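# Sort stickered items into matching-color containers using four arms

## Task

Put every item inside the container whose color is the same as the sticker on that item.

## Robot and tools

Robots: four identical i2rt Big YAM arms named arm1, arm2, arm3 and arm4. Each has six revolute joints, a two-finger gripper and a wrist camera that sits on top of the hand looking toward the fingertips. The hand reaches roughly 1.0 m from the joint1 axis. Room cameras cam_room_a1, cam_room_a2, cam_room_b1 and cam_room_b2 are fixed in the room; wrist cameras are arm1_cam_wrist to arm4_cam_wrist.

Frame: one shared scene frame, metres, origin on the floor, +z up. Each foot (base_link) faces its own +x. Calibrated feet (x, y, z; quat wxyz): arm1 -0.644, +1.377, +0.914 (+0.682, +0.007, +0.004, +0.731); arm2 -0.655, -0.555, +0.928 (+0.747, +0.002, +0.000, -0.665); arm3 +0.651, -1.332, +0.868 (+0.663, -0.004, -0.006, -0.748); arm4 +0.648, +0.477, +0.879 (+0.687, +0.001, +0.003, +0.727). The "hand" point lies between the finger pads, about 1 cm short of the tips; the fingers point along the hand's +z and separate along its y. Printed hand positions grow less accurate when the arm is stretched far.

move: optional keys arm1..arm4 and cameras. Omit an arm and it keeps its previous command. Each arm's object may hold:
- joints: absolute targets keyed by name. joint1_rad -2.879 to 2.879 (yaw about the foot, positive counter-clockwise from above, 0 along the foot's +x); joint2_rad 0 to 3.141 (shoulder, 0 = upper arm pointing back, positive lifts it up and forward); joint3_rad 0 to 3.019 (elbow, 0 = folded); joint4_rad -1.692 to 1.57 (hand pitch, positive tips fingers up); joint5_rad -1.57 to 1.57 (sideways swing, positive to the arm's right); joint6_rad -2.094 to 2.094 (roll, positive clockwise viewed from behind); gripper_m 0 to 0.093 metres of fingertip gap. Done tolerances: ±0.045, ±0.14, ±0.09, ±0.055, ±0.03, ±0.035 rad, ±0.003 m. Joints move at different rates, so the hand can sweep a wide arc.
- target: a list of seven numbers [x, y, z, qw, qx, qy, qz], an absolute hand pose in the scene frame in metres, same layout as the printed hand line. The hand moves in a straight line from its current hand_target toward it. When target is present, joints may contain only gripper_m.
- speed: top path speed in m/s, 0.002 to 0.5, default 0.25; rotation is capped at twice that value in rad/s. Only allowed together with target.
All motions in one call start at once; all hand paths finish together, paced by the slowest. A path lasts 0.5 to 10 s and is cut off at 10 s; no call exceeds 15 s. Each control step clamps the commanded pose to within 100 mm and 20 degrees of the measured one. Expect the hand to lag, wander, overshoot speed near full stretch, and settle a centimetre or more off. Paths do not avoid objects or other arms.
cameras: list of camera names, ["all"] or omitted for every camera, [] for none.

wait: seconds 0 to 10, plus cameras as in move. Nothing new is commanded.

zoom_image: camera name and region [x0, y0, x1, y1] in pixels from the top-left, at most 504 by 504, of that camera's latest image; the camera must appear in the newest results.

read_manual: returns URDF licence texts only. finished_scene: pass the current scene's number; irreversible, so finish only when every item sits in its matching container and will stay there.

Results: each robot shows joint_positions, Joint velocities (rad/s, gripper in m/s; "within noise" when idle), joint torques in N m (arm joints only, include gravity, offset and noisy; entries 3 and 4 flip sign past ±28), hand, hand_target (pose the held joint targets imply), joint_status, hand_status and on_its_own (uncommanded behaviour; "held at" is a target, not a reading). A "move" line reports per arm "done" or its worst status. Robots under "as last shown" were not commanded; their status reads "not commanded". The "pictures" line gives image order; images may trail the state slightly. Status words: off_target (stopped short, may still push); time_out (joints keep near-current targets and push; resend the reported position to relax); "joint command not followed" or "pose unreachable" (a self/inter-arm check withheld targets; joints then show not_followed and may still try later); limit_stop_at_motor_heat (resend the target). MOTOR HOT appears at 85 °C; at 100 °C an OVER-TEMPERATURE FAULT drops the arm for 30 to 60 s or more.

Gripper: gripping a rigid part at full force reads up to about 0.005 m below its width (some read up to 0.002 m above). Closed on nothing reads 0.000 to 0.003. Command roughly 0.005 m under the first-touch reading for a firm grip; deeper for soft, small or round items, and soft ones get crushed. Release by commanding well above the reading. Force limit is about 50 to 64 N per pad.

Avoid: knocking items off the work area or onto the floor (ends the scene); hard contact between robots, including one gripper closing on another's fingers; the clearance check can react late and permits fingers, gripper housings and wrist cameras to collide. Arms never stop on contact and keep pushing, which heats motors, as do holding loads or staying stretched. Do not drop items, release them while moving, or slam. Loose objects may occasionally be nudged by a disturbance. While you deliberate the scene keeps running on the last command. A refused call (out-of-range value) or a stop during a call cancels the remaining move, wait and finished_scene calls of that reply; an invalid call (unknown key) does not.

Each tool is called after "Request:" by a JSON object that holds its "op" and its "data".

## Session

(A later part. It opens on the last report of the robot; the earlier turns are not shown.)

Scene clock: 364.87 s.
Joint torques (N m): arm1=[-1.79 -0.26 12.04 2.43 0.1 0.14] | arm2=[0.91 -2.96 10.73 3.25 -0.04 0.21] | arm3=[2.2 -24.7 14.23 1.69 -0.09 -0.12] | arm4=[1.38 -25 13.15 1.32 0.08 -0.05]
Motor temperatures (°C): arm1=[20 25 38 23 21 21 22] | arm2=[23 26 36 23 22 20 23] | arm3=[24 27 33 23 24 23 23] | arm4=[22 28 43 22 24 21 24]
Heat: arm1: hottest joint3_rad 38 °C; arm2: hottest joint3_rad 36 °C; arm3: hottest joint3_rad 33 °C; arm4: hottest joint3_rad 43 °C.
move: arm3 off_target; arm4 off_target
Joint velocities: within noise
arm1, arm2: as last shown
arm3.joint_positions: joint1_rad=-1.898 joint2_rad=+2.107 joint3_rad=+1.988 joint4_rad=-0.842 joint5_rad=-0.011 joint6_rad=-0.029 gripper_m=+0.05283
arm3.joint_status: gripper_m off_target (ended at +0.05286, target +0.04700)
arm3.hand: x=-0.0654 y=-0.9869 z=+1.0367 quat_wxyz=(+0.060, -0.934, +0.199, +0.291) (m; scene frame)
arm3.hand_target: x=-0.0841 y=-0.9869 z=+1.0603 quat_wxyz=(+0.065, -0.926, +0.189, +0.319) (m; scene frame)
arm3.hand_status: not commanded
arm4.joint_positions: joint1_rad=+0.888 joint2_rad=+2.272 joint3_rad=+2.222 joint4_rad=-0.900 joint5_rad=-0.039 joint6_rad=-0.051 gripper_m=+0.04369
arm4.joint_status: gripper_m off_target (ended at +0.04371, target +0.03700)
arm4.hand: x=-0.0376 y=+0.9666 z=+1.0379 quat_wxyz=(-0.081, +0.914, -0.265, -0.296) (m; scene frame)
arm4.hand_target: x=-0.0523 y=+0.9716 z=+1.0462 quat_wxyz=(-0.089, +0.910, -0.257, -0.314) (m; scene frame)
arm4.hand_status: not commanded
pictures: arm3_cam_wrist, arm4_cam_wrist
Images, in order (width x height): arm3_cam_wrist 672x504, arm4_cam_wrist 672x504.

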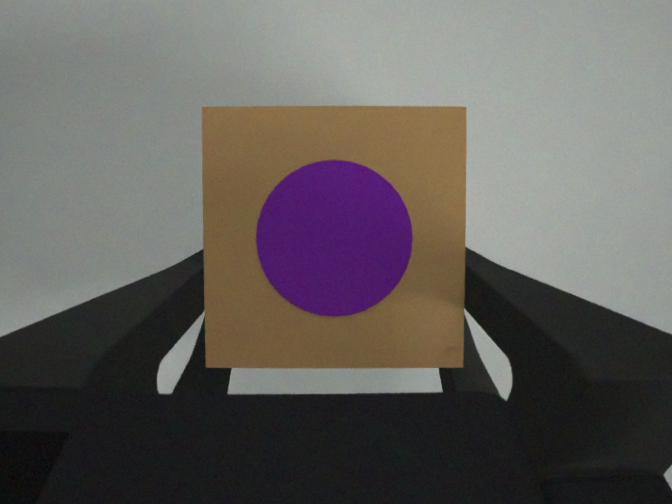

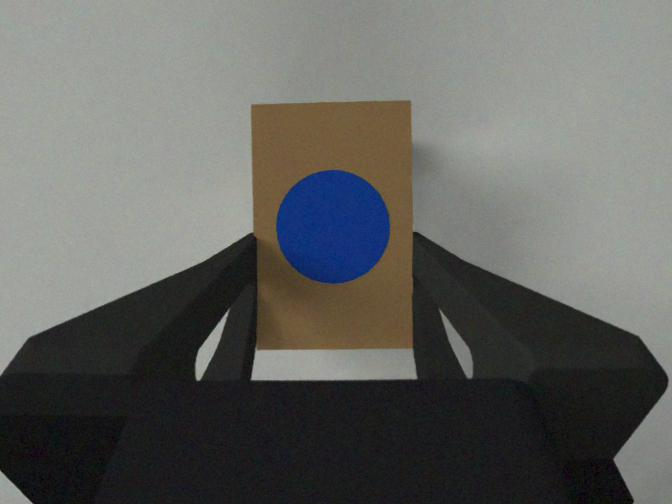

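Request:
{"op": "move", "data": {"arm3": {"target": [-0.075, -0.988, 1.13, 0.06491, -0.92653, 0.18851, 0.31903], "speed": 0.08}, "arm4": {"target": [-0.045, 0.969, 1.12, 0.08837, -0.91002, 0.25665, 0.31335], "speed": 0.08}, "cameras": ["arm3_cam_wrist","arm4_cam_wrist"]}}

Scene clock: 370.77 s.
Joint torques (N m): arm1=[-1.79 0.56 11.95 2.29 0.08 0.11] | arm2=[0.97 -2.96 10.69 3.22 -0.04 0.22] | arm3=[2.14 -27.69 14.57 0.87 -0.09 -0.12] | arm4=[0.97 -26.64 13.08 0.55 0 -0.06]
Motor temperatures (°C): arm1=[20 25 38 23 21 21 22] | arm2=[23 26 36 23 22 20 23] | arm3=[24 27 34 23 24 23 23] | arm4=[22 28 44 22 24 21 25]
Heat: arm1: hottest joint3_rad 38 °C; arm2: hottest joint3_rad 36 °C; arm3: hottest joint3_rad 34 °C; arm4: hottest joint3_rad 44 °C.
move: arm3 off_target; arm4 off_target
Joint velocities: within noise
arm1, arm2: as last shown
arm3.joint_positions: joint1_rad=-1.898 joint2_rad=+2.100 joint3_rad=+2.102 joint4_rad=-0.980 joint5_rad=-0.012 joint6_rad=-0.030 gripper_m=+0.05283
arm3.joint_status: not commanded
arm3.hand: x=-0.0631 y=-0.9877 z=+1.0817 quat_wxyz=(+0.057, -0.937, +0.198, +0.283) (m; scene frame)
arm3.hand_target: x=-0.0724 y=-0.9890 z=+1.1299 quat_wxyz=(+0.065, -0.926, +0.189, +0.319) (m; scene frame)
arm3.hand_status: off_target (0.050 m and 4.5 deg from the pose sent, 0.094 m and 3.5 deg at the start)
arm4.joint_positions: joint1_rad=+0.888 joint2_rad=+2.272 joint3_rad=+2.386 joint4_rad=-1.059 joint5_rad=-0.039 joint6_rad=-0.051 gripper_m=+0.04369
arm4.joint_status: not commanded
arm4.hand: x=-0.0364 y=+0.9662 z=+1.1010 quat_wxyz=(-0.082, +0.913, -0.265, -0.298) (m; scene frame)
arm4.hand_target: x=-0.0440 y=+0.9683 z=+1.1200 quat_wxyz=(-0.089, +0.910, -0.257, -0.314) (m; scene frame)
arm4.hand_status: off_target (0.021 m and 2.1 deg from the pose sent, 0.083 m and 2.4 deg at the start)
pictures: arm3_cam_wrist, arm4_cam_wrist
Images, in order (width x height): arm3_cam_wrist 672x504, arm4_cam_wrist 672x504.

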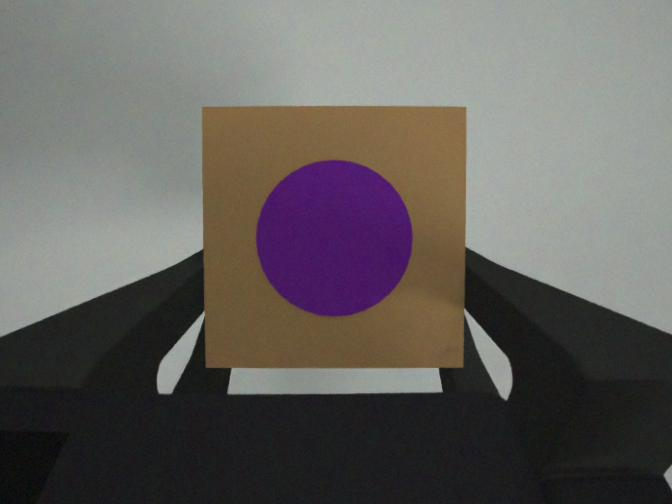

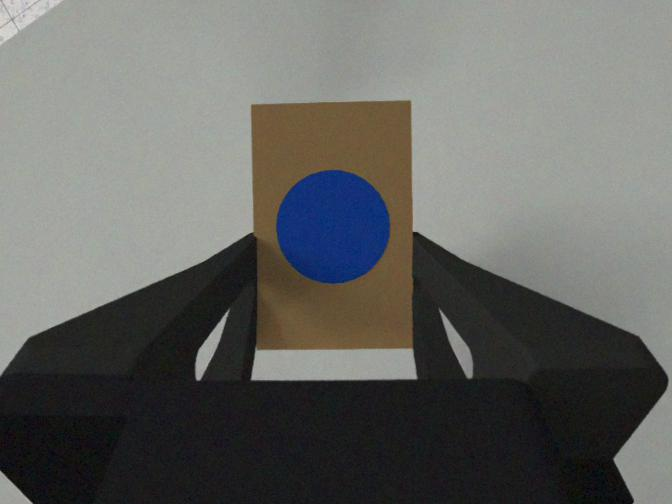

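Request:
{"op": "move", "data": {"arm3": {"target": [0.09, -1.063, 1.15, 0.06491, -0.92653, 0.18851, 0.31903], "speed": 0.12}, "arm4": {"target": [0.10, 0.866, 1.14, 0.08837, -0.91002, 0.25665, 0.31335], "speed": 0.12}, "cameras": []}}

Request:
{"op": "move", "data": {"arm3": {"target": [0.28, -1.152, 1.18, 0.06491, -0.92653, 0.18851, 0.31903], "speed": 0.15}, "arm4": {"target": [0.285, 0.735, 1.18, 0.08837, -0.91002, 0.25665, 0.31335], "speed": 0.15}, "cameras": ["arm3_cam_wrist","arm4_cam_wrist","cam_room_a1","cam_room_a2"]}}

Scene clock: 378.77 s.
Joint torques (N m): arm1=[-2.08 0.44 11.84 2.41 0.11 0.1] | arm2=[1.03 -3.02 10.7 3.25 -0.04 0.22] | arm3=[1.67 -18.14 9.17 1.94 -0.1 -0.12] | arm4=[1.08 -20.19 9.39 1.5 -0.02 -0.06]
Motor temperatures (°C): arm1=[20 25 38 23 21 21 22] | arm2=[23 26 36 23 22 20 23] | arm3=[24 27 34 23 24 23 24] | arm4=[22 29 44 22 24 21 25]
Heat: arm1: hottest joint3_rad 38 °C; arm2: hottest joint3_rad 36 °C; arm3: hottest joint3_rad 34 °C; arm4: hottest joint3_rad 44 °C.
move: arm3 done; arm4 off_target
Joint velocities: within noise
arm1.joint_positions: joint1_rad=-2.267 joint2_rad=+0.745 joint3_rad=+0.999 joint4_rad=-0.820 joint5_rad=-0.002 joint6_rad=-0.008 gripper_m=+0.08494
arm1.joint_status: not commanded
arm1.hand: x=-0.3407 y=+1.1609 z=+1.3100 quat_wxyz=(-0.451, -0.266, -0.839, +0.151) (m; scene frame)
arm1.hand_target: x=-0.3384 y=+1.1571 z=+1.3129 quat_wxyz=(-0.458, -0.270, -0.833, +0.153) (m; scene frame)
arm1.hand_status: not commanded
arm2.joint_positions: joint1_rad=+0.847 joint2_rad=+0.741 joint3_rad=+1.012 joint4_rad=-0.819 joint5_rad=+0.000 joint6_rad=-0.015 gripper_m=+0.09090
arm2.joint_status: not commanded
arm2.hand: x=-0.3554 y=-0.7660 z=+1.3380 quat_wxyz=(-0.466, -0.256, -0.834, +0.148) (m; scene frame)
arm2.hand_target: x=-0.3509 y=-0.7675 z=+1.3322 quat_wxyz=(-0.467, -0.260, -0.833, +0.144) (m; scene frame)
arm2.hand_status: not commanded
arm3.joint_positions: joint1_rad=-1.898 joint2_rad=+1.574 joint3_rad=+1.487 joint4_rad=-0.840 joint5_rad=-0.015 joint6_rad=-0.034 gripper_m=+0.05283
arm3.joint_status: not commanded
arm3.hand: x=+0.0915 y=-1.0618 z=+1.1427 quat_wxyz=(+0.062, -0.929, +0.195, +0.307) (m; scene frame)
arm3.hand_target: x=+0.0900 y=-1.0630 z=+1.1500 quat_wxyz=(+0.065, -0.927, +0.189, +0.319) (m; scene frame)
arm3.hand_status: done (0.008 m and 1.6 deg from the pose sent, 0.184 m and 4.5 deg at the start)
arm4.joint_positions: joint1_rad=+0.888 joint2_rad=+1.724 joint3_rad=+1.596 joint4_rad=-0.819 joint5_rad=-0.039 joint6_rad=-0.051 gripper_m=+0.04369
arm4.joint_status: not commanded
arm4.hand: x=+0.1032 y=+0.8653 z=+1.1267 quat_wxyz=(-0.082, +0.914, -0.265, -0.298) (m; scene frame)
arm4.hand_target: x=+0.1001 y=+0.8659 z=+1.1401 quat_wxyz=(-0.088, +0.910, -0.257, -0.313) (m; scene frame)
arm4.hand_status: off_target (0.014 m and 2.2 deg from the pose sent, 0.174 m and 2.1 deg at the start)
pictures: none
No camera images: "cameras" was empty.

Scene clock: 380.83 s.
Joint torques (N m): arm1=[-1.85 -0.03 11.75 2.5 0.08 0.11] | arm2=[0.97 -2.9 10.73 3.23 -0.04 0.22] | arm3=[1.2 -6.95 9.33 1.09 -0.1 -0.12] | arm4=[0.09 -8.35 9.52 0.8 -0.06 -0.07]
Motor temperatures (°C): arm1=[20 25 38 23 21 21 22] | arm2=[23 26 36 23 22 20 23] | arm3=[24 27 34 23 24 23 24] | arm4=[22 29 44 22 24 21 25]
Heat: arm1: hottest joint3_rad 38 °C; arm2: hottest joint3_rad 36 °C; arm3: hottest joint3_rad 34 °C; arm4: hottest joint3_rad 44 °C.
move: arm3 done; arm4 done
Joint velocities: within noise
arm1, arm2: as last shown
arm3.joint_positions: joint1_rad=-1.898 joint2_rad=+1.006 joint3_rad=+1.064 joint4_rad=-0.954 joint5_rad=-0.017 joint6_rad=-0.037 gripper_m=+0.05283
arm3.joint_status: not commanded
arm3.hand: x=+0.2786 y=-1.1515 z=+1.1816 quat_wxyz=(+0.065, -0.925, +0.192, +0.322) (m; scene frame)
arm3.hand_target: x=+0.2800 y=-1.1520 z=+1.1799 quat_wxyz=(+0.065, -0.927, +0.189, +0.319) (m; scene frame)
arm3.hand_status: done (0.002 m and 0.5 deg from the pose sent, 0.212 m and 1.6 deg at the start)
arm4.joint_positions: joint1_rad=+0.888 joint2_rad=+1.109 joint3_rad=+1.089 joint4_rad=-0.888 joint5_rad=-0.041 joint6_rad=-0.052 gripper_m=+0.04369
arm4.joint_status: not commanded
arm4.hand: x=+0.2833 y=+0.7350 z=+1.1781 quat_wxyz=(-0.088, +0.908, -0.262, -0.315) (m; scene frame)
arm4.hand_target: x=+0.2850 y=+0.7350 z=+1.1799 quat_wxyz=(-0.088, +0.910, -0.257, -0.313) (m; scene frame)
arm4.hand_status: done (0.003 m and 0.7 deg from the pose sent, 0.230 m and 2.2 deg at the start)
pictures: arm3_cam_wrist, arm4_cam_wrist, cam_room_a1, cam_room_a2
Images, in order (width x height): arm3_cam_wrist 672x504, arm4_cam_wrist 672x504, cam_room_a1 672x504, cam_room_a2 672x504.

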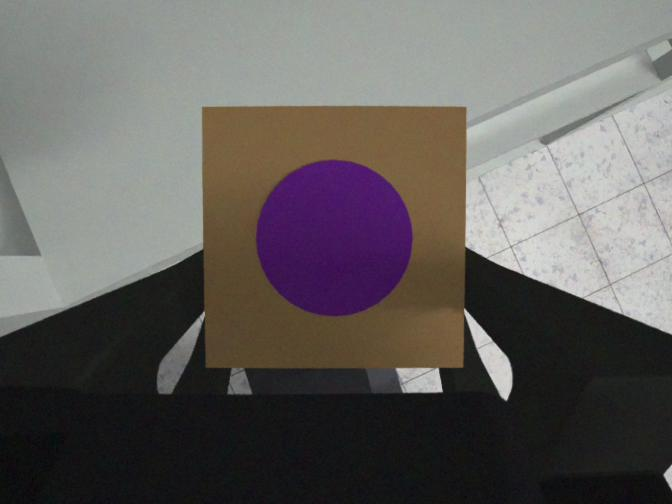

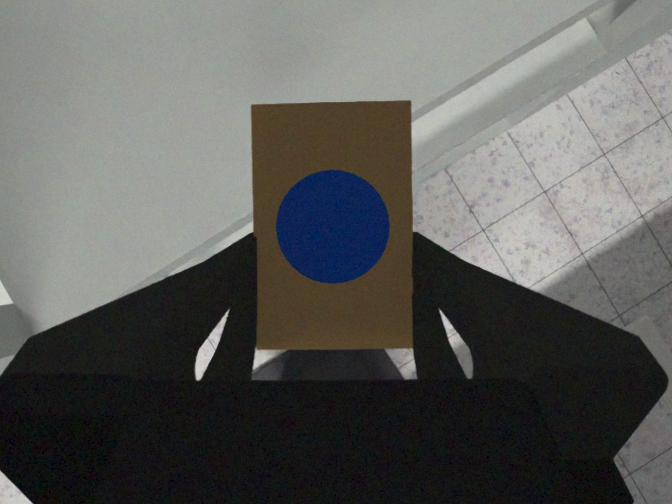

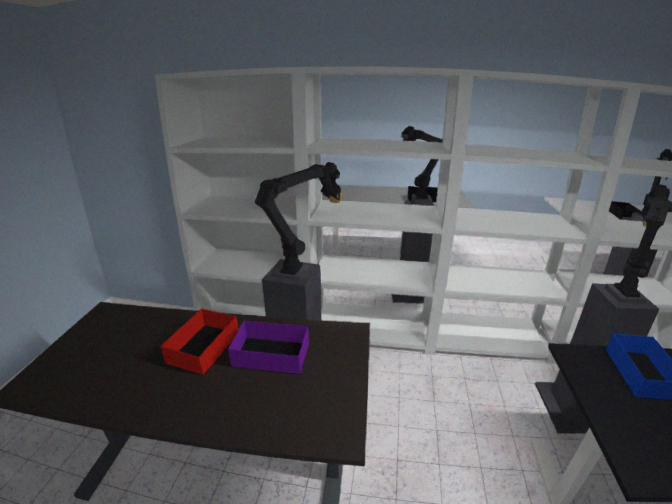

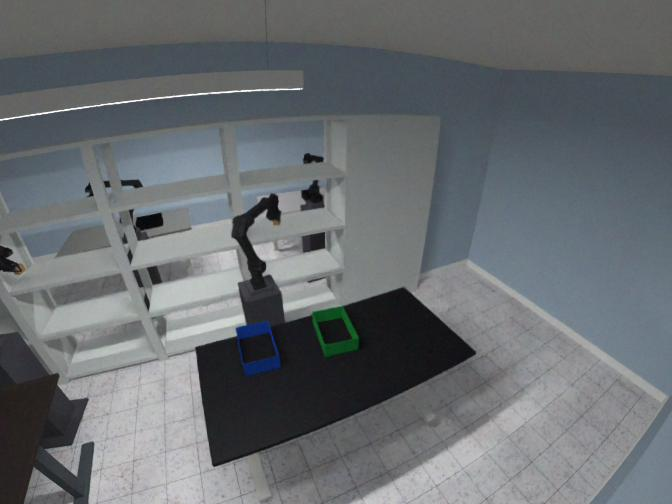

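Request:
{"op": "move", "data": {"arm3": {"joints": {"joint2_rad": 0.7, "joint3_rad": 1.1, "joint4_rad": -1.2, "joint5_rad": 0, "joint6_rad": 0}}, "arm4": {"joints": {"joint2_rad": 0.7, "joint3_rad": 1.1, "joint4_rad": -1.2, "joint5_rad": 0, "joint6_rad": 0}}, "cameras": []}}

Request:
{"op": "move", "data": {"arm3": {"joints": {"joint1_rad": -0.3}}, "arm4": {"joints": {"joint1_rad": -0.3}}, "cameras": []}}

Request:
{"op": "move", "data": {"arm3": {"joints": {"joint1_rad": 1.604}}, "arm4": {"joints": {"joint1_rad": -1.7}}, "cameras": ["arm3_cam_wrist","arm4_cam_wrist","cam_room_a1","cam_room_a2"]}}

Scene clock: 393.33 s.
Joint torques (N m): arm1=[-1.85 0.15 11.84 2.5 0.07 0.12] | arm2=[0.91 -2.9 10.71 3.22 -0.03 0.22] | arm3=[1.03 -2.32 12.21 1.24 0.11 0.02] | arm4=[0.56 -1.03 9.62 0.87 0.24 0.18]
Motor temperatures (°C): arm1=[20 25 38 23 21 21 22] | arm2=[23 26 36 23 22 20 23] | arm3=[24 26 33 23 24 23 24] | arm4=[22 27 42 22 24 21 26]
Heat: arm1: hottest joint3_rad 38 °C; arm2: hottest joint3_rad 36 °C; arm3: hottest joint3_rad 33 °C; arm4: hottest joint3_rad 42 °C.
move: arm3 done; arm4 done
Joint velocities: within noise
arm1, arm2: as last shown
arm3.joint_positions: joint1_rad=-1.898 joint2_rad=+0.703 joint3_rad=+1.064 joint4_rad=-1.197 joint5_rad=-0.003 joint6_rad=-0.008 gripper_m=+0.05283
arm3.joint_status: all done
arm3.hand: x=+0.3811 y=-1.1970 z=+1.2450 quat_wxyz=(+0.074, -0.912, +0.205, +0.348) (m; scene frame)
arm3.hand_target: x=+0.3813 y=-1.1959 z=+1.2642 quat_wxyz=(+0.078, -0.904, +0.209, +0.365) (m; scene frame)
arm3.hand_status: not commanded
arm4.joint_positions: joint1_rad=+0.888 joint2_rad=+0.697 joint3_rad=+1.088 joint4_rad=-1.192 joint5_rad=-0.004 joint6_rad=-0.014 gripper_m=+0.04369
arm4.joint_status: all done
arm4.hand: x=+0.4071 y=+0.6540 z=+1.2742 quat_wxyz=(-0.114, +0.883, -0.280, -0.358) (m; scene frame)
arm4.hand_target: x=+0.4084 y=+0.6553 z=+1.2785 quat_wxyz=(-0.114, +0.880, -0.288, -0.359) (m; scene frame)
arm4.hand_status: not commanded
pictures: none
No camera images: "cameras" was empty.

Scene clock: 395.13 s.
Joint torques (N m): arm1=[-2.2 -0.21 11.88 2.35 0.1 0.11] | arm2=[1.08 -2.96 10.7 3.23 -0.04 0.22] | arm3=[1.96 -1.9 12.26 1.25 0.05 0.01] | arm4=[0.85 -1.67 9.69 0.99 0.08 0.14]
Motor temperatures (°C): arm1=[20 25 38 23 21 21 22] | arm2=[23 26 36 23 22 20 23] | arm3=[24 26 33 23 24 23 24] | arm4=[22 27 42 22 24 21 26]
Heat: arm1: hottest joint3_rad 38 °C; arm2: hottest joint3_rad 36 °C; arm3: hottest joint3_rad 33 °C; arm4: hottest joint3_rad 42 °C.
move: arm3 done; arm4 done
Joint velocities: within noise
arm1, arm2: as last shown
arm3.joint_positions: joint1_rad=-0.310 joint2_rad=+0.703 joint3_rad=+1.064 joint4_rad=-1.197 joint5_rad=-0.001 joint6_rad=-0.006 gripper_m=+0.05285
arm3.joint_status: all done
arm3.hand: x=+0.5255 y=-1.5979 z=+1.2507 quat_wxyz=(-0.199, -0.783, -0.504, +0.306) (m; scene frame)
arm3.hand_target: x=+0.5279 y=-1.5989 z=+1.2699 quat_wxyz=(-0.210, -0.776, -0.502, +0.319) (m; scene frame)
arm3.hand_status: not commanded
arm4.joint_positions: joint1_rad=-0.298 joint2_rad=+0.697 joint3_rad=+1.088 joint4_rad=-1.192 joint5_rad=+0.000 joint6_rad=-0.013 gripper_m=+0.04372
arm4.joint_status: all done
arm4.hand: x=+0.7219 y=+0.7692 z=+1.2723 quat_wxyz=(-0.294, +0.576, -0.727, -0.230) (m; scene frame)
arm4.hand_target: x=+0.7223 y=+0.7688 z=+1.2766 quat_wxyz=(-0.294, +0.571, -0.731, -0.232) (m; scene frame)
arm4.hand_status: not commanded
pictures: none
No camera images: "cameras" was empty.

Scene clock: 397.07 s.
Joint torques (N m): arm1=[-2.49 -0.32 11.96 2.5 0.1 0.14] | arm2=[1.08 -2.9 10.71 3.22 -0.04 0.22] | arm3=[1.85 -2.08 12.22 1.26 0.11 0.01] | arm4=[0.38 -1.03 9.61 0.87 0.07 0.16]
Motor temperatures (°C): arm1=[20 25 38 23 21 21 22] | arm2=[23 26 36 23 22 20 23] | arm3=[24 26 33 23 24 23 24] | arm4=[22 27 42 22 24 21 26]
Heat: arm1: hottest joint3_rad 38 °C; arm2: hottest joint3_rad 36 °C; arm3: hottest joint3_rad 33 °C; arm4: hottest joint3_rad 42 °C.
move: arm3 done; arm4 done
Joint velocities: within noise
arm1, arm2: as last shown
arm3.joint_positions: joint1_rad=+1.594 joint2_rad=+0.703 joint3_rad=+1.064 joint4_rad=-1.197 joint5_rad=-0.002 joint6_rad=-0.005 gripper_m=+0.05286
arm3.joint_status: all done
arm3.hand: x=+0.9480 y=-1.3556 z=+1.2478 quat_wxyz=(-0.359, -0.040, -0.932, +0.024) (m; scene frame)
arm3.hand_target: x=+0.9484 y=-1.3527 z=+1.2670 quat_wxyz=(-0.376, -0.038, -0.925, +0.023) (m; scene frame)
arm3.hand_status: not commanded
arm4.joint_positions: joint1_rad=-1.698 joint2_rad=+0.697 joint3_rad=+1.088 joint4_rad=-1.192 joint5_rad=+0.000 joint6_rad=-0.012 gripper_m=+0.04374
arm4.joint_status: all done
arm4.hand: x=+0.9483 y=+0.4570 z=+1.2723 quat_wxyz=(-0.373, -0.026, -0.927, +0.017) (m; scene frame)
arm4.hand_target: x=+0.9480 y=+0.4566 z=+1.2766 quat_wxyz=(-0.374, -0.033, -0.927, +0.015) (m; scene frame)
arm4.hand_status: not commanded
pictures: arm3_cam_wrist, arm4_cam_wrist, cam_room_a1, cam_room_a2
Images, in order (width x height): arm3_cam_wrist 672x504, arm4_cam_wrist 672x504, cam_room_a1 672x504, cam_room_a2 672x504.

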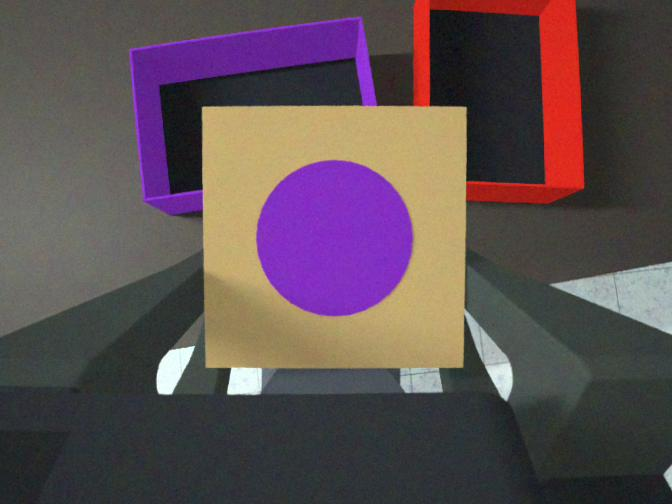

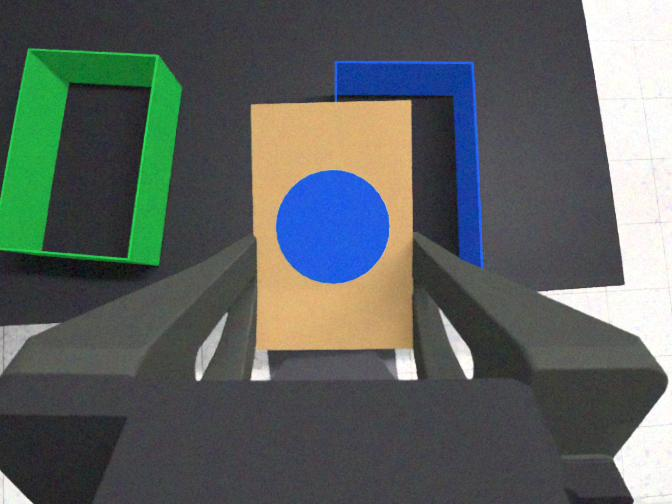

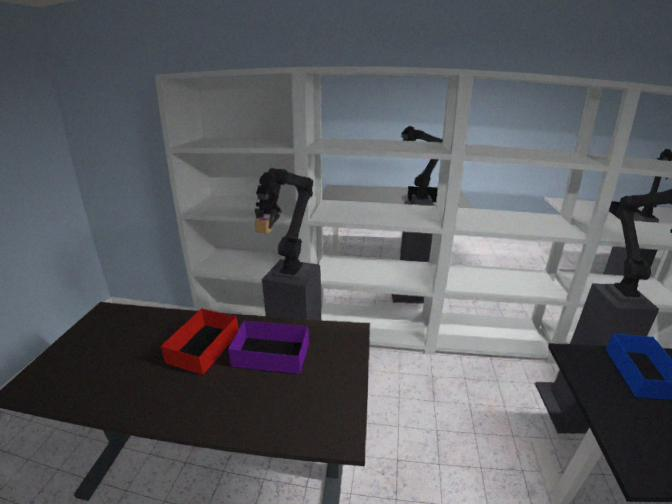

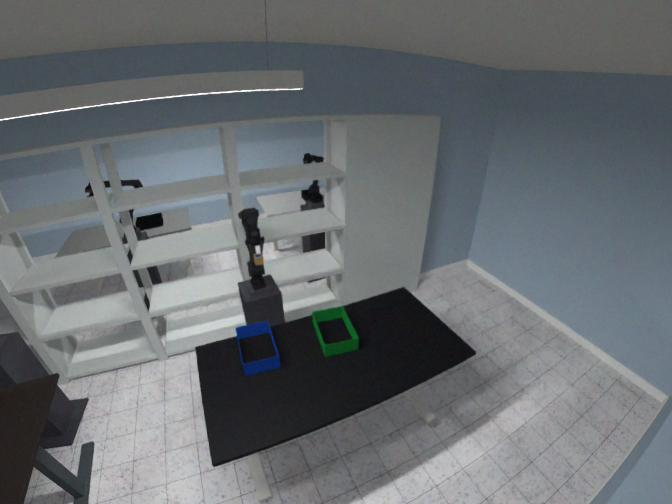

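Request:
{"op": "move", "data": {"arm3": {"target": [1.209, -1.2746, 1.03, 0.30053, -0.03328, 0.95314, 0.01049], "speed": 0.15}, "arm4": {"target": [1.136, 0.348, 1.03, 0.30633, 0.03322, 0.95128, -0.0107], "speed": 0.15}, "cameras": ["arm3_cam_wrist","arm4_cam_wrist","cam_room_a1","cam_room_a2"]}}

Scene clock: 458.97 s.
Joint torques (N m): arm1=[-1.44 0.32 11.88 2.39 0.11 0.14] | arm2=[1.03 -3.08 10.71 3.22 -0.04 0.21] | arm3=[1.9 -14.51 13.12 1.7 -0.04 -0.09] | arm4=[0.21 -11.81 10.92 1.5 -0.15 -0.1]
Motor temperatures (°C): arm1=[20 24 38 23 21 21 21] | arm2=[23 25 37 23 22 20 23] | arm3=[24 24 33 23 24 23 25] | arm4=[22 23 37 22 24 21 26]
Heat: arm1: hottest joint3_rad 38 °C; arm2: hottest joint3_rad 37 °C; arm3: hottest joint3_rad 33 °C; arm4: hottest joint3_rad 37 °C.
move: arm3 off_target; arm4 off_target
Joint velocities: within noise
arm1, arm2: as last shown
arm3.joint_positions: joint1_rad=+1.779 joint2_rad=+1.508 joint3_rad=+1.054 joint4_rad=-0.578 joint5_rad=+0.008 joint6_rad=+0.038 gripper_m=+0.05286
arm3.joint_status: not commanded
arm3.hand: x=+1.1843 y=-1.2851 z=+1.0018 quat_wxyz=(-0.266, +0.025, -0.964, -0.006) (m; scene frame)
arm3.hand_target: x=+1.2068 y=-1.2747 z=+1.0306 quat_wxyz=(-0.300, +0.033, -0.953, -0.011) (m; scene frame)
arm3.hand_status: off_target (0.039 m and 4.2 deg from the pose sent, 0.350 m and 11.7 deg at the start)
arm4.joint_positions: joint1_rad=-1.928 joint2_rad=+1.376 joint3_rad=+0.901 joint4_rad=-0.537 joint5_rad=-0.137 joint6_rad=-0.177 gripper_m=+0.04375
arm4.joint_status: not commanded
arm4.hand: x=+1.1180 y=+0.3561 z=+1.0109 quat_wxyz=(-0.281, -0.040, -0.959, +0.003) (m; scene frame)
arm4.hand_target: x=+1.1349 y=+0.3482 z=+1.0305 quat_wxyz=(-0.306, -0.033, -0.951, +0.011) (m; scene frame)
arm4.hand_status: off_target (0.027 m and 3.3 deg from the pose sent, 0.325 m and 8.2 deg at the start)
pictures: arm3_cam_wrist, arm4_cam_wrist, cam_room_a1, cam_room_a2
Images, in order (width x height): arm3_cam_wrist 672x504, arm4_cam_wrist 672x504, cam_room_a1 672x504, cam_room_a2 672x504.

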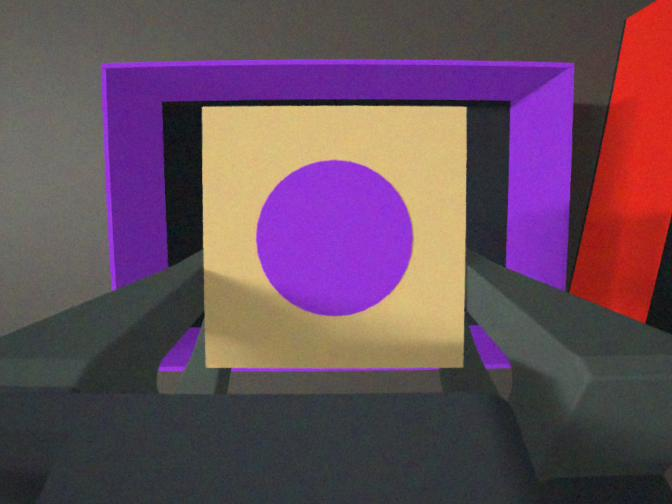

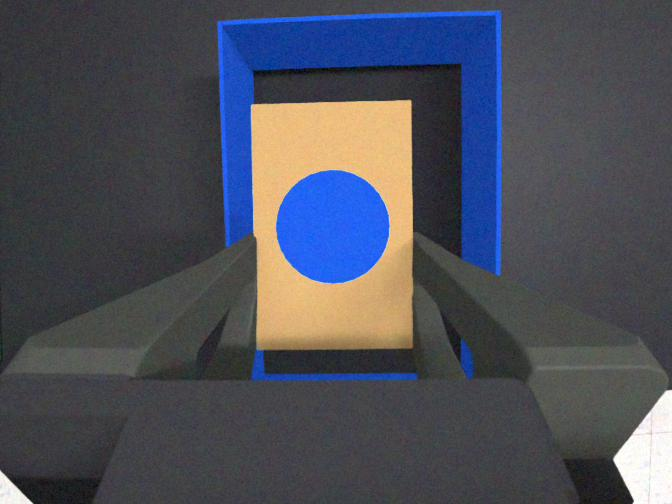

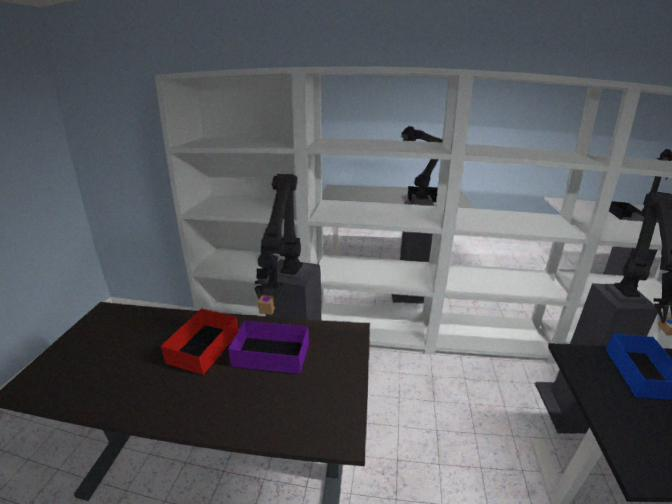

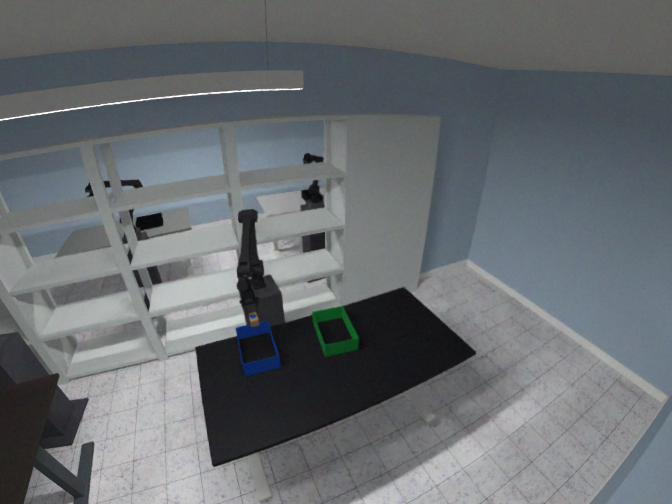

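Request:
{"op": "move", "data": {"arm3": {"target": [1.236, -1.274, 0.935, 0.30053, -0.03328, 0.95314, 0.01049], "speed": 0.1}, "arm4": {"target": [1.155, 0.332, 0.935, 0.3065, 0.01246, 0.95177, -0.00401], "speed": 0.1}, "cameras": ["arm3_cam_wrist","arm4_cam_wrist"]}}

Scene clock: 480.47 s.
Joint torques (N m): arm1=[-2.32 -0.15 11.77 2.36 0.12 0.09] | arm2=[1.03 -2.84 10.73 3.23 -0.04 0.21] | arm3=[1.96 -16.32 8.72 1.81 -0.05 -0.11] | arm4=[0.09 -12.81 7.41 1.55 -0.17 -0.08]
Motor temperatures (°C): arm1=[20 24 38 23 21 21 21] | arm2=[23 25 37 23 22 20 23] | arm3=[24 24 35 23 24 23 25] | arm4=[22 23 36 22 24 21 27]
Heat: arm1: hottest joint3_rad 38 °C; arm2: hottest joint3_rad 37 °C; arm3: hottest joint3_rad 35 °C; arm4: hottest joint3_rad 36 °C.
move: arm3 off_target; arm4 done
Joint velocities: within noise
arm1, arm2: as last shown
arm3.joint_positions: joint1_rad=+1.779 joint2_rad=+1.703 joint3_rad=+1.054 joint4_rad=-0.339 joint5_rad=+0.008 joint6_rad=+0.038 gripper_m=+0.05286
arm3.joint_status: not commanded
arm3.hand: x=+1.2275 y=-1.2822 z=+0.9282 quat_wxyz=(-0.287, +0.025, -0.958, -0.008) (m; scene frame)
arm3.hand_target: x=+1.2356 y=-1.2740 z=+0.9351 quat_wxyz=(-0.300, +0.033, -0.953, -0.011) (m; scene frame)
arm3.hand_status: off_target (0.014 m and 1.9 deg from the pose sent, 0.085 m and 4.2 deg at the start)
arm4.joint_positions: joint1_rad=-1.959 joint2_rad=+1.585 joint3_rad=+0.880 joint4_rad=-0.274 joint5_rad=-0.180 joint6_rad=-0.239 gripper_m=+0.04374
arm4.joint_status: not commanded
arm4.hand: x=+1.1512 y=+0.3363 z=+0.9362 quat_wxyz=(-0.301, -0.017, -0.954, +0.001) (m; scene frame)
arm4.hand_target: x=+1.1550 y=+0.3319 z=+0.9351 quat_wxyz=(-0.307, -0.013, -0.952, +0.004) (m; scene frame)
arm4.hand_status: done (0.006 m and 1.0 deg from the pose sent, 0.088 m and 4.4 deg at the start)
pictures: arm3_cam_wrist, arm4_cam_wrist
Images, in order (width x height): arm3_cam_wrist 672x504, arm4_cam_wrist 672x504.

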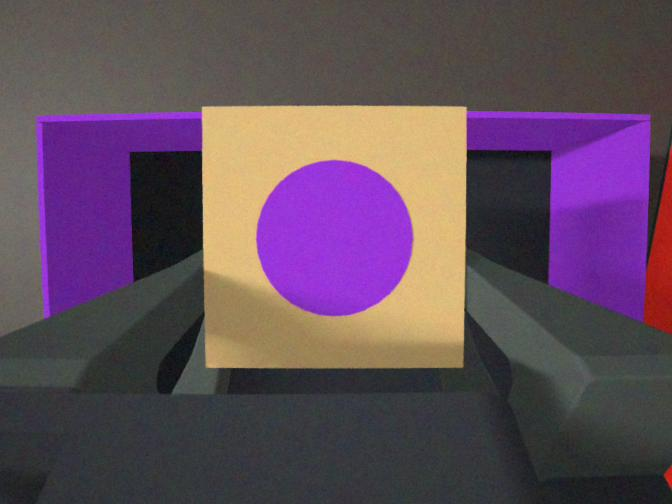

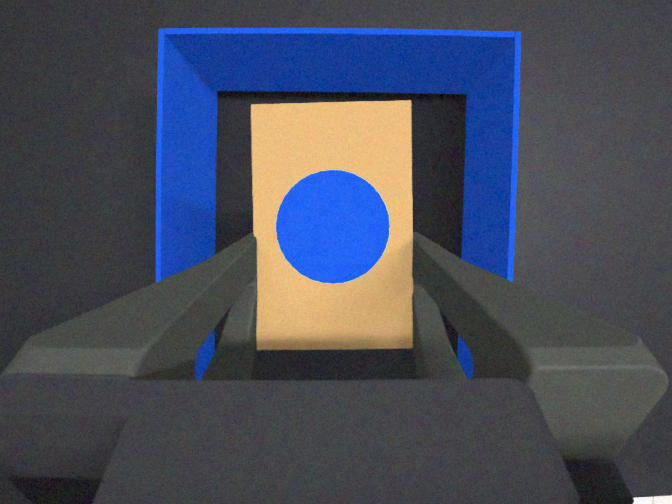

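Request:
{"op": "move", "data": {"arm3": {"target": [1.232, -1.276, 0.865, 0.30053, -0.03328, 0.95314, 0.01049], "speed": 0.08}, "arm4": {"target": [1.147, 0.333, 0.86, 0.3065, 0.01246, 0.95177, -0.00401], "speed": 0.08}, "cameras": ["arm3_cam_wrist","arm4_cam_wrist"]}}

Scene clock: 493.17 s.
Joint torques (N m): arm1=[-1.9 -0.44 11.85 2.21 0.1 0.14] | arm2=[1.08 -2.84 10.71 3.22 -0.04 0.22] | arm3=[1.73 -16.62 6.53 1.92 -0.04 -0.11] | arm4=[-0.09 -13.22 5.91 1.65 -0.16 -0.11]
Motor temperatures (°C): arm1=[20 24 38 23 21 21 21] | arm2=[23 25 37 23 22 20 23] | arm3=[24 24 35 23 24 23 25] | arm4=[22 24 36 22 24 21 27]
Heat: arm1: hottest joint3_rad 38 °C; arm2: hottest joint3_rad 37 °C; arm3: hottest joint3_rad 35 °C; arm4: hottest joint3_rad 36 °C.
move: arm3 done; arm4 done
Joint velocities: within noise
arm1, arm2: as last shown
arm3.joint_positions: joint1_rad=+1.779 joint2_rad=+1.821 joint3_rad=+1.004 joint4_rad=-0.153 joint5_rad=+0.007 joint6_rad=+0.038 gripper_m=+0.05286
arm3.joint_status: not commanded
arm3.hand: x=+1.2308 y=-1.2827 z=+0.8670 quat_wxyz=(-0.296, +0.025, -0.955, -0.009) (m; scene frame)
arm3.hand_target: x=+1.2319 y=-1.2760 z=+0.8650 quat_wxyz=(-0.300, +0.033, -0.953, -0.011) (m; scene frame)
arm3.hand_status: done (0.007 m and 1.2 deg from the pose sent, 0.064 m and 1.9 deg at the start)
arm4.joint_positions: joint1_rad=-1.961 joint2_rad=+1.734 joint3_rad=+0.805 joint4_rad=-0.047 joint5_rad=-0.182 joint6_rad=-0.242 gripper_m=+0.04374
arm4.joint_status: not commanded
arm4.hand: x=+1.1447 y=+0.3375 z=+0.8632 quat_wxyz=(-0.302, -0.017, -0.953, +0.001) (m; scene frame)
arm4.hand_target: x=+1.1468 y=+0.3331 z=+0.8600 quat_wxyz=(-0.306, -0.013, -0.952, +0.004) (m; scene frame)
arm4.hand_status: done (0.006 m and 0.8 deg from the pose sent, 0.076 m and 1.0 deg at the start)
pictures: arm3_cam_wrist, arm4_cam_wrist
Images, in order (width x height): arm3_cam_wrist 672x504, arm4_cam_wrist 672x504.

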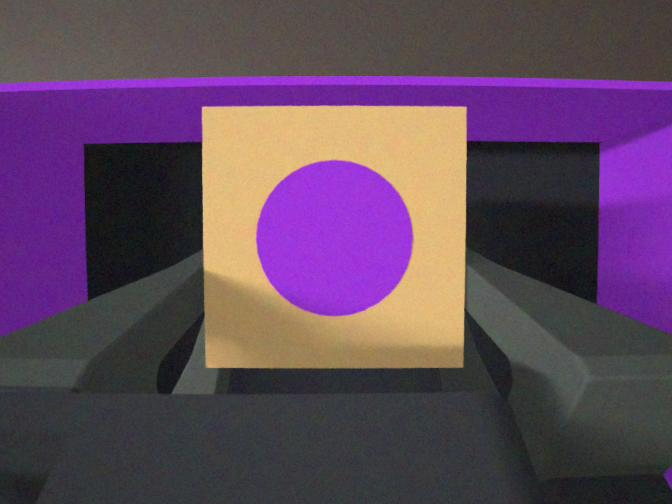

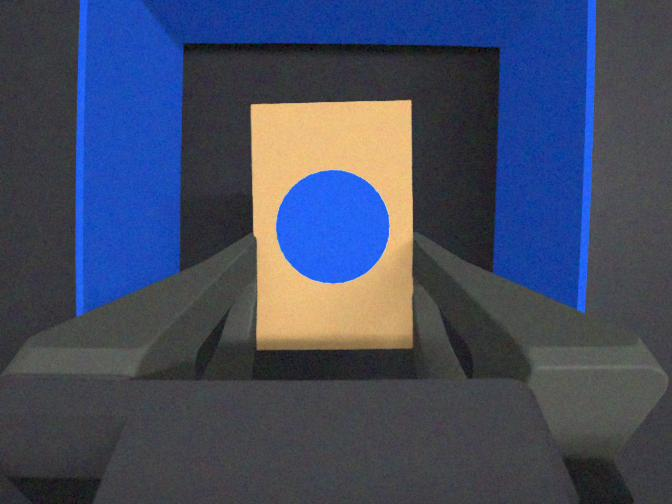

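Request:
{"op": "move", "data": {"arm3": {"target": [1.231, -1.277, 0.805, 0.30053, -0.03328, 0.95314, 0.01049], "speed": 0.08}, "arm4": {"target": [1.143, 0.333, 0.805, 0.3065, 0.01246, 0.95177, -0.00401], "speed": 0.08}, "cameras": ["arm3_cam_wrist","arm4_cam_wrist"]}}

Scene clock: 499.27 s.
Joint torques (N m): arm1=[-2.02 -0.38 11.93 2.52 0.12 0.1] | arm2=[0.97 -2.96 10.73 3.25 -0.04 0.22] | arm3=[1.67 -17.44 5.38 1.92 -0.04 -0.12] | arm4=[-0.03 -14.1 4.64 1.65 -0.2 -0.11]
Motor temperatures (°C): arm1=[20 24 38 23 21 21 21] | arm2=[23 25 37 23 22 20 23] | arm3=[24 24 34 23 24 23 25] | arm4=[22 24 35 22 24 21 27]
Heat: arm1: hottest joint3_rad 38 °C; arm2: hottest joint3_rad 37 °C; arm3: hottest joint3_rad 34 °C; arm4: hottest joint3_rad 35 °C.
move: arm3 done; arm4 done
Joint velocities: within noise
arm1.joint_positions: joint1_rad=-2.267 joint2_rad=+0.745 joint3_rad=+0.999 joint4_rad=-0.820 joint5_rad=-0.002 joint6_rad=-0.008 gripper_m=+0.08494
arm1.joint_status: not commanded
arm1.hand: x=-0.3407 y=+1.1609 z=+1.3100 quat_wxyz=(-0.451, -0.266, -0.839, +0.151) (m; scene frame)
arm1.hand_target: x=-0.3384 y=+1.1571 z=+1.3129 quat_wxyz=(-0.458, -0.270, -0.833, +0.153) (m; scene frame)
arm1.hand_status: not commanded
arm2.joint_positions: joint1_rad=+0.847 joint2_rad=+0.741 joint3_rad=+1.012 joint4_rad=-0.819 joint5_rad=+0.000 joint6_rad=-0.015 gripper_m=+0.09090
arm2.joint_status: not commanded
arm2.hand: x=-0.3554 y=-0.7660 z=+1.3380 quat_wxyz=(-0.466, -0.256, -0.834, +0.148) (m; scene frame)
arm2.hand_target: x=-0.3509 y=-0.7675 z=+1.3322 quat_wxyz=(-0.467, -0.260, -0.833, +0.144) (m; scene frame)
arm2.hand_status: not commanded
arm3.joint_positions: joint1_rad=+1.779 joint2_rad=+1.952 joint3_rad=+0.985 joint4_rad=-0.002 joint5_rad=+0.007 joint6_rad=+0.038 gripper_m=+0.05286
arm3.joint_status: not commanded
arm3.hand: x=+1.2311 y=-1.2835 z=+0.8074 quat_wxyz=(-0.297, +0.025, -0.955, -0.009) (m; scene frame)
arm3.hand_target: x=+1.2309 y=-1.2770 z=+0.8051 quat_wxyz=(-0.300, +0.033, -0.953, -0.010) (m; scene frame)
arm3.hand_status: done (0.007 m and 1.1 deg from the pose sent, 0.062 m and 1.1 deg at the start)
arm4.joint_positions: joint1_rad=-1.964 joint2_rad=+1.874 joint3_rad=+0.787 joint4_rad=+0.115 joint5_rad=-0.183 joint6_rad=-0.244 gripper_m=+0.04374
arm4.joint_status: not commanded
arm4.hand: x=+1.1436 y=+0.3364 z=+0.8102 quat_wxyz=(-0.305, -0.016, -0.952, +0.002) (m; scene frame)
arm4.hand_target: x=+1.1429 y=+0.3330 z=+0.8051 quat_wxyz=(-0.306, -0.013, -0.952, +0.004) (m; scene frame)
arm4.hand_status: done (0.006 m and 0.5 deg from the pose sent, 0.058 m and 0.8 deg at the start)
pictures: arm3_cam_wrist, arm4_cam_wrist
Images, in order (width x height): arm3_cam_wrist 672x504, arm4_cam_wrist 672x504.

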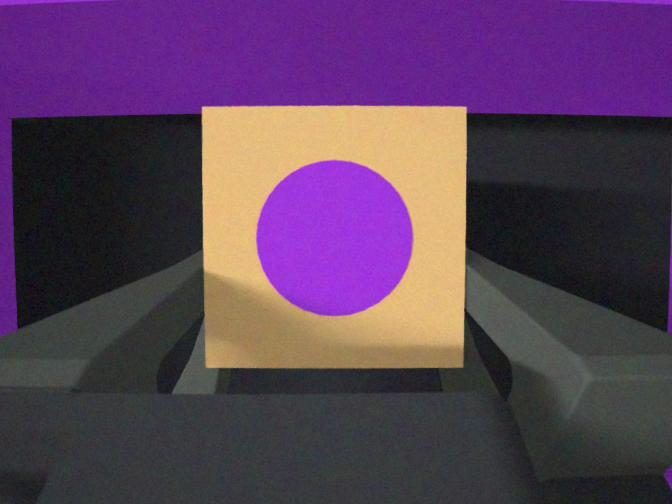

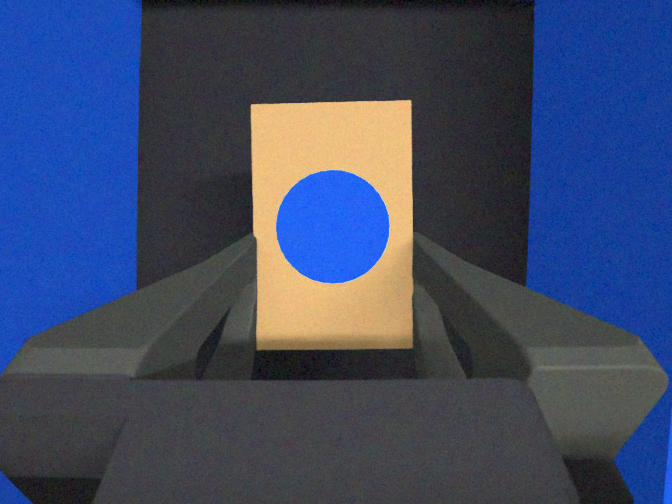

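Request:
{"op": "move", "data": {"arm3": {"target": [1.230, -1.277, 0.775, 0.30053, -0.03328, 0.95314, 0.01049], "speed": 0.06}, "arm4": {"target": [1.140, 0.333, 0.77, 0.3065, 0.01246, 0.95177, -0.00401], "speed": 0.06}, "cameras": ["arm3_cam_wrist","arm4_cam_wrist"]}}

Request:
{"op": "move", "data": {"arm3": {"target": [1.230, -1.277, 0.76, 0.30053, -0.03328, 0.95314, 0.01049], "speed": 0.04}, "arm4": {"target": [1.139, 0.333, 0.758, 0.3065, 0.01246, 0.95177, -0.00401], "speed": 0.04}, "cameras": ["arm3_cam_wrist","arm4_cam_wrist"]}}

Scene clock: 505.80 s.
Joint torques (N m): arm1=[-2.02 -0.26 11.82 2.51 0.08 0.13] | arm2=[1.03 -3.02 10.71 3.19 -0.03 0.21] | arm3=[1.79 -17.67 4.79 1.92 -0.02 -0.12] | arm4=[0.26 -14.74 3.88 1.61 -0.17 -0.07]
Motor temperatures (°C): arm1=[20 24 38 23 21 21 21] | arm2=[23 25 37 23 22 20 23] | arm3=[24 25 33 23 24 23 25] | arm4=[22 24 35 22 24 21 27]
Heat: arm1: hottest joint3_rad 38 °C; arm2: hottest joint3_rad 37 °C; arm3: hottest joint3_rad 33 °C; arm4: hottest joint3_rad 35 °C.
move: arm3 done; arm4 done
Joint velocities: within noise
arm1, arm2: as last shown
arm3.joint_positions: joint1_rad=+1.779 joint2_rad=+2.021 joint3_rad=+0.985 joint4_rad=+0.071 joint5_rad=+0.007 joint6_rad=+0.038 gripper_m=+0.05286
arm3.joint_status: not commanded
arm3.hand: x=+1.2316 y=-1.2838 z=+0.7788 quat_wxyz=(-0.298, +0.025, -0.954, -0.009) (m; scene frame)
arm3.hand_target: x=+1.2299 y=-1.2770 z=+0.7751 quat_wxyz=(-0.300, +0.033, -0.953, -0.010) (m; scene frame)
arm3.hand_status: done (0.008 m and 1.0 deg from the pose sent, 0.033 m and 1.1 deg at the start)
arm4.joint_positions: joint1_rad=-1.965 joint2_rad=+1.971 joint3_rad=+0.784 joint4_rad=+0.215 joint5_rad=-0.184 joint6_rad=-0.246 gripper_m=+0.04374
arm4.joint_status: not commanded
arm4.hand: x=+1.1405 y=+0.3365 z=+0.7751 quat_wxyz=(-0.304, -0.016, -0.952, +0.002) (m; scene frame)
arm4.hand_target: x=+1.1399 y=+0.3331 z=+0.7701 quat_wxyz=(-0.306, -0.013, -0.952, +0.004) (m; scene frame)
arm4.hand_status: done (0.006 m and 0.6 deg from the pose sent, 0.040 m and 0.5 deg at the start)
pictures: arm3_cam_wrist, arm4_cam_wrist
Images, in order (width x height): arm3_cam_wrist 672x504, arm4_cam_wrist 672x504.

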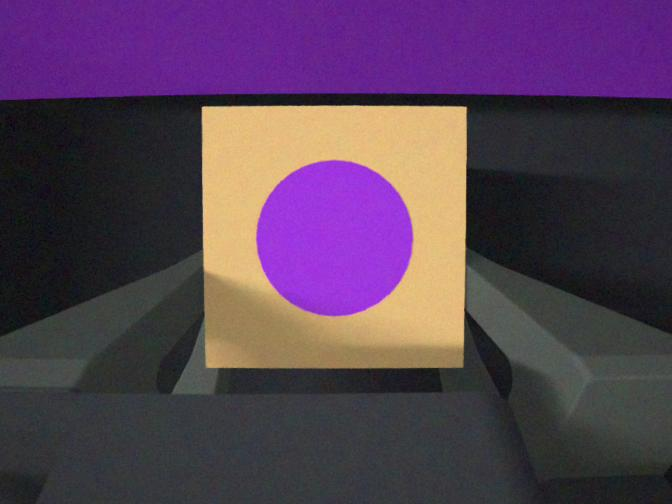

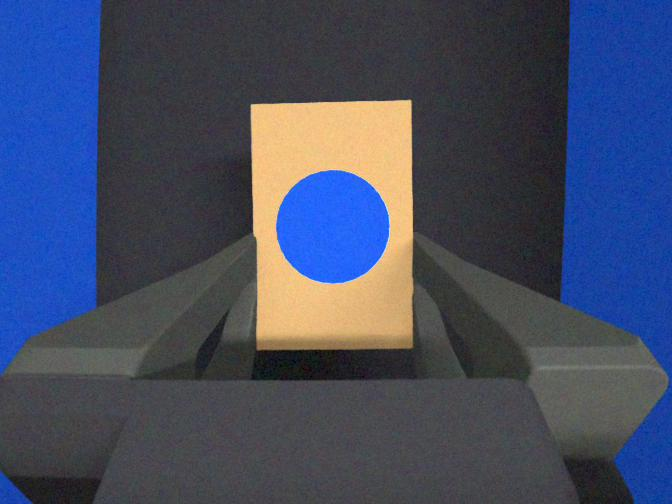

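Scene clock: 506.77 s.
Joint torques (N m): arm1=[-2.08 0.26 11.86 2.55 0.08 0.12] | arm2=[1.03 -2.96 10.74 3.23 -0.04 0.21] | arm3=[1.85 -17.61 4.81 1.92 -0.01 -0.11] | arm4=[0.09 -14.27 3.79 1.63 -0.15 -0.07]
Motor temperatures (°C): arm1=[20 24 38 23 21 21 21] | arm2=[23 25 37 23 22 20 23] | arm3=[24 25 33 23 24 23 25] | arm4=[22 24 35 22 24 21 27]
Heat: arm1: hottest joint3_rad 38 °C; arm2: hottest joint3_rad 37 °C; arm3: hottest joint3_rad 33 °C; arm4: hottest joint3_rad 35 °C.
move: arm3 done; arm4 done
Joint velocities: within noise
arm1, arm2: as last shown
arm3.joint_positions: joint1_rad=+1.779 joint2_rad=+2.057 joint3_rad=+0.985 joint4_rad=+0.105 joint5_rad=+0.007 joint6_rad=+0.038 gripper_m=+0.05286
arm3.joint_status: not commanded
arm3.hand: x=+1.2302 y=-1.2842 z=+0.7630 quat_wxyz=(-0.297, +0.025, -0.954, -0.009) (m; scene frame)
arm3.hand_target: x=+1.2298 y=-1.2770 z=+0.7600 quat_wxyz=(-0.300, +0.033, -0.953, -0.010) (m; scene frame)
arm3.hand_status: done (0.008 m and 1.1 deg from the pose sent, 0.020 m and 1.0 deg at the start)
arm4.joint_positions: joint1_rad=-1.966 joint2_rad=+2.003 joint3_rad=+0.784 joint4_rad=+0.248 joint5_rad=-0.185 joint6_rad=-0.246 gripper_m=+0.04374
arm4.joint_status: not commanded
arm4.hand: x=+1.1394 y=+0.3365 z=+0.7639 quat_wxyz=(-0.305, -0.016, -0.952, +0.002) (m; scene frame)
arm4.hand_target: x=+1.1388 y=+0.3330 z=+0.7581 quat_wxyz=(-0.306, -0.013, -0.952, +0.004) (m; scene frame)
arm4.hand_status: done (0.007 m and 0.5 deg from the pose sent, 0.017 m and 0.6 deg at the start)
pictures: arm3_cam_wrist, arm4_cam_wrist
Images, in order (width x height): arm3_cam_wrist 672x504, arm4_cam_wrist 672x504.

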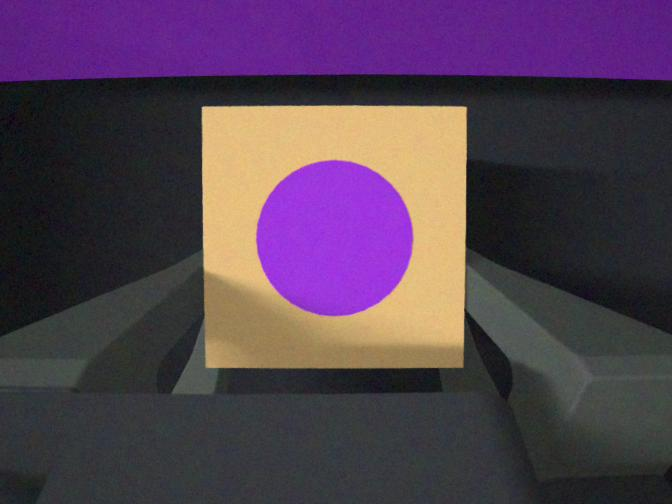

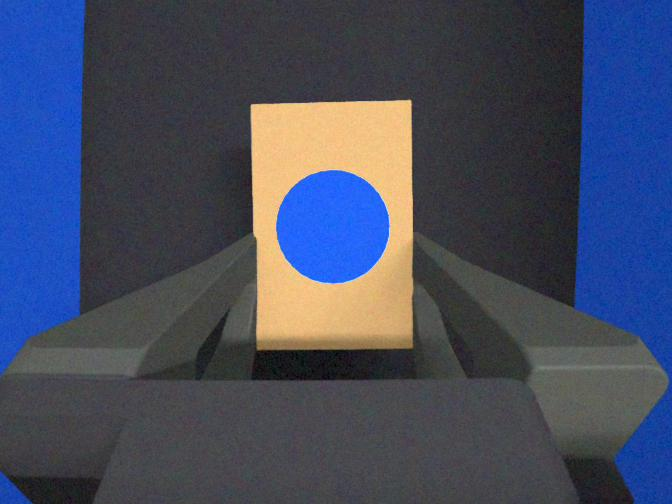

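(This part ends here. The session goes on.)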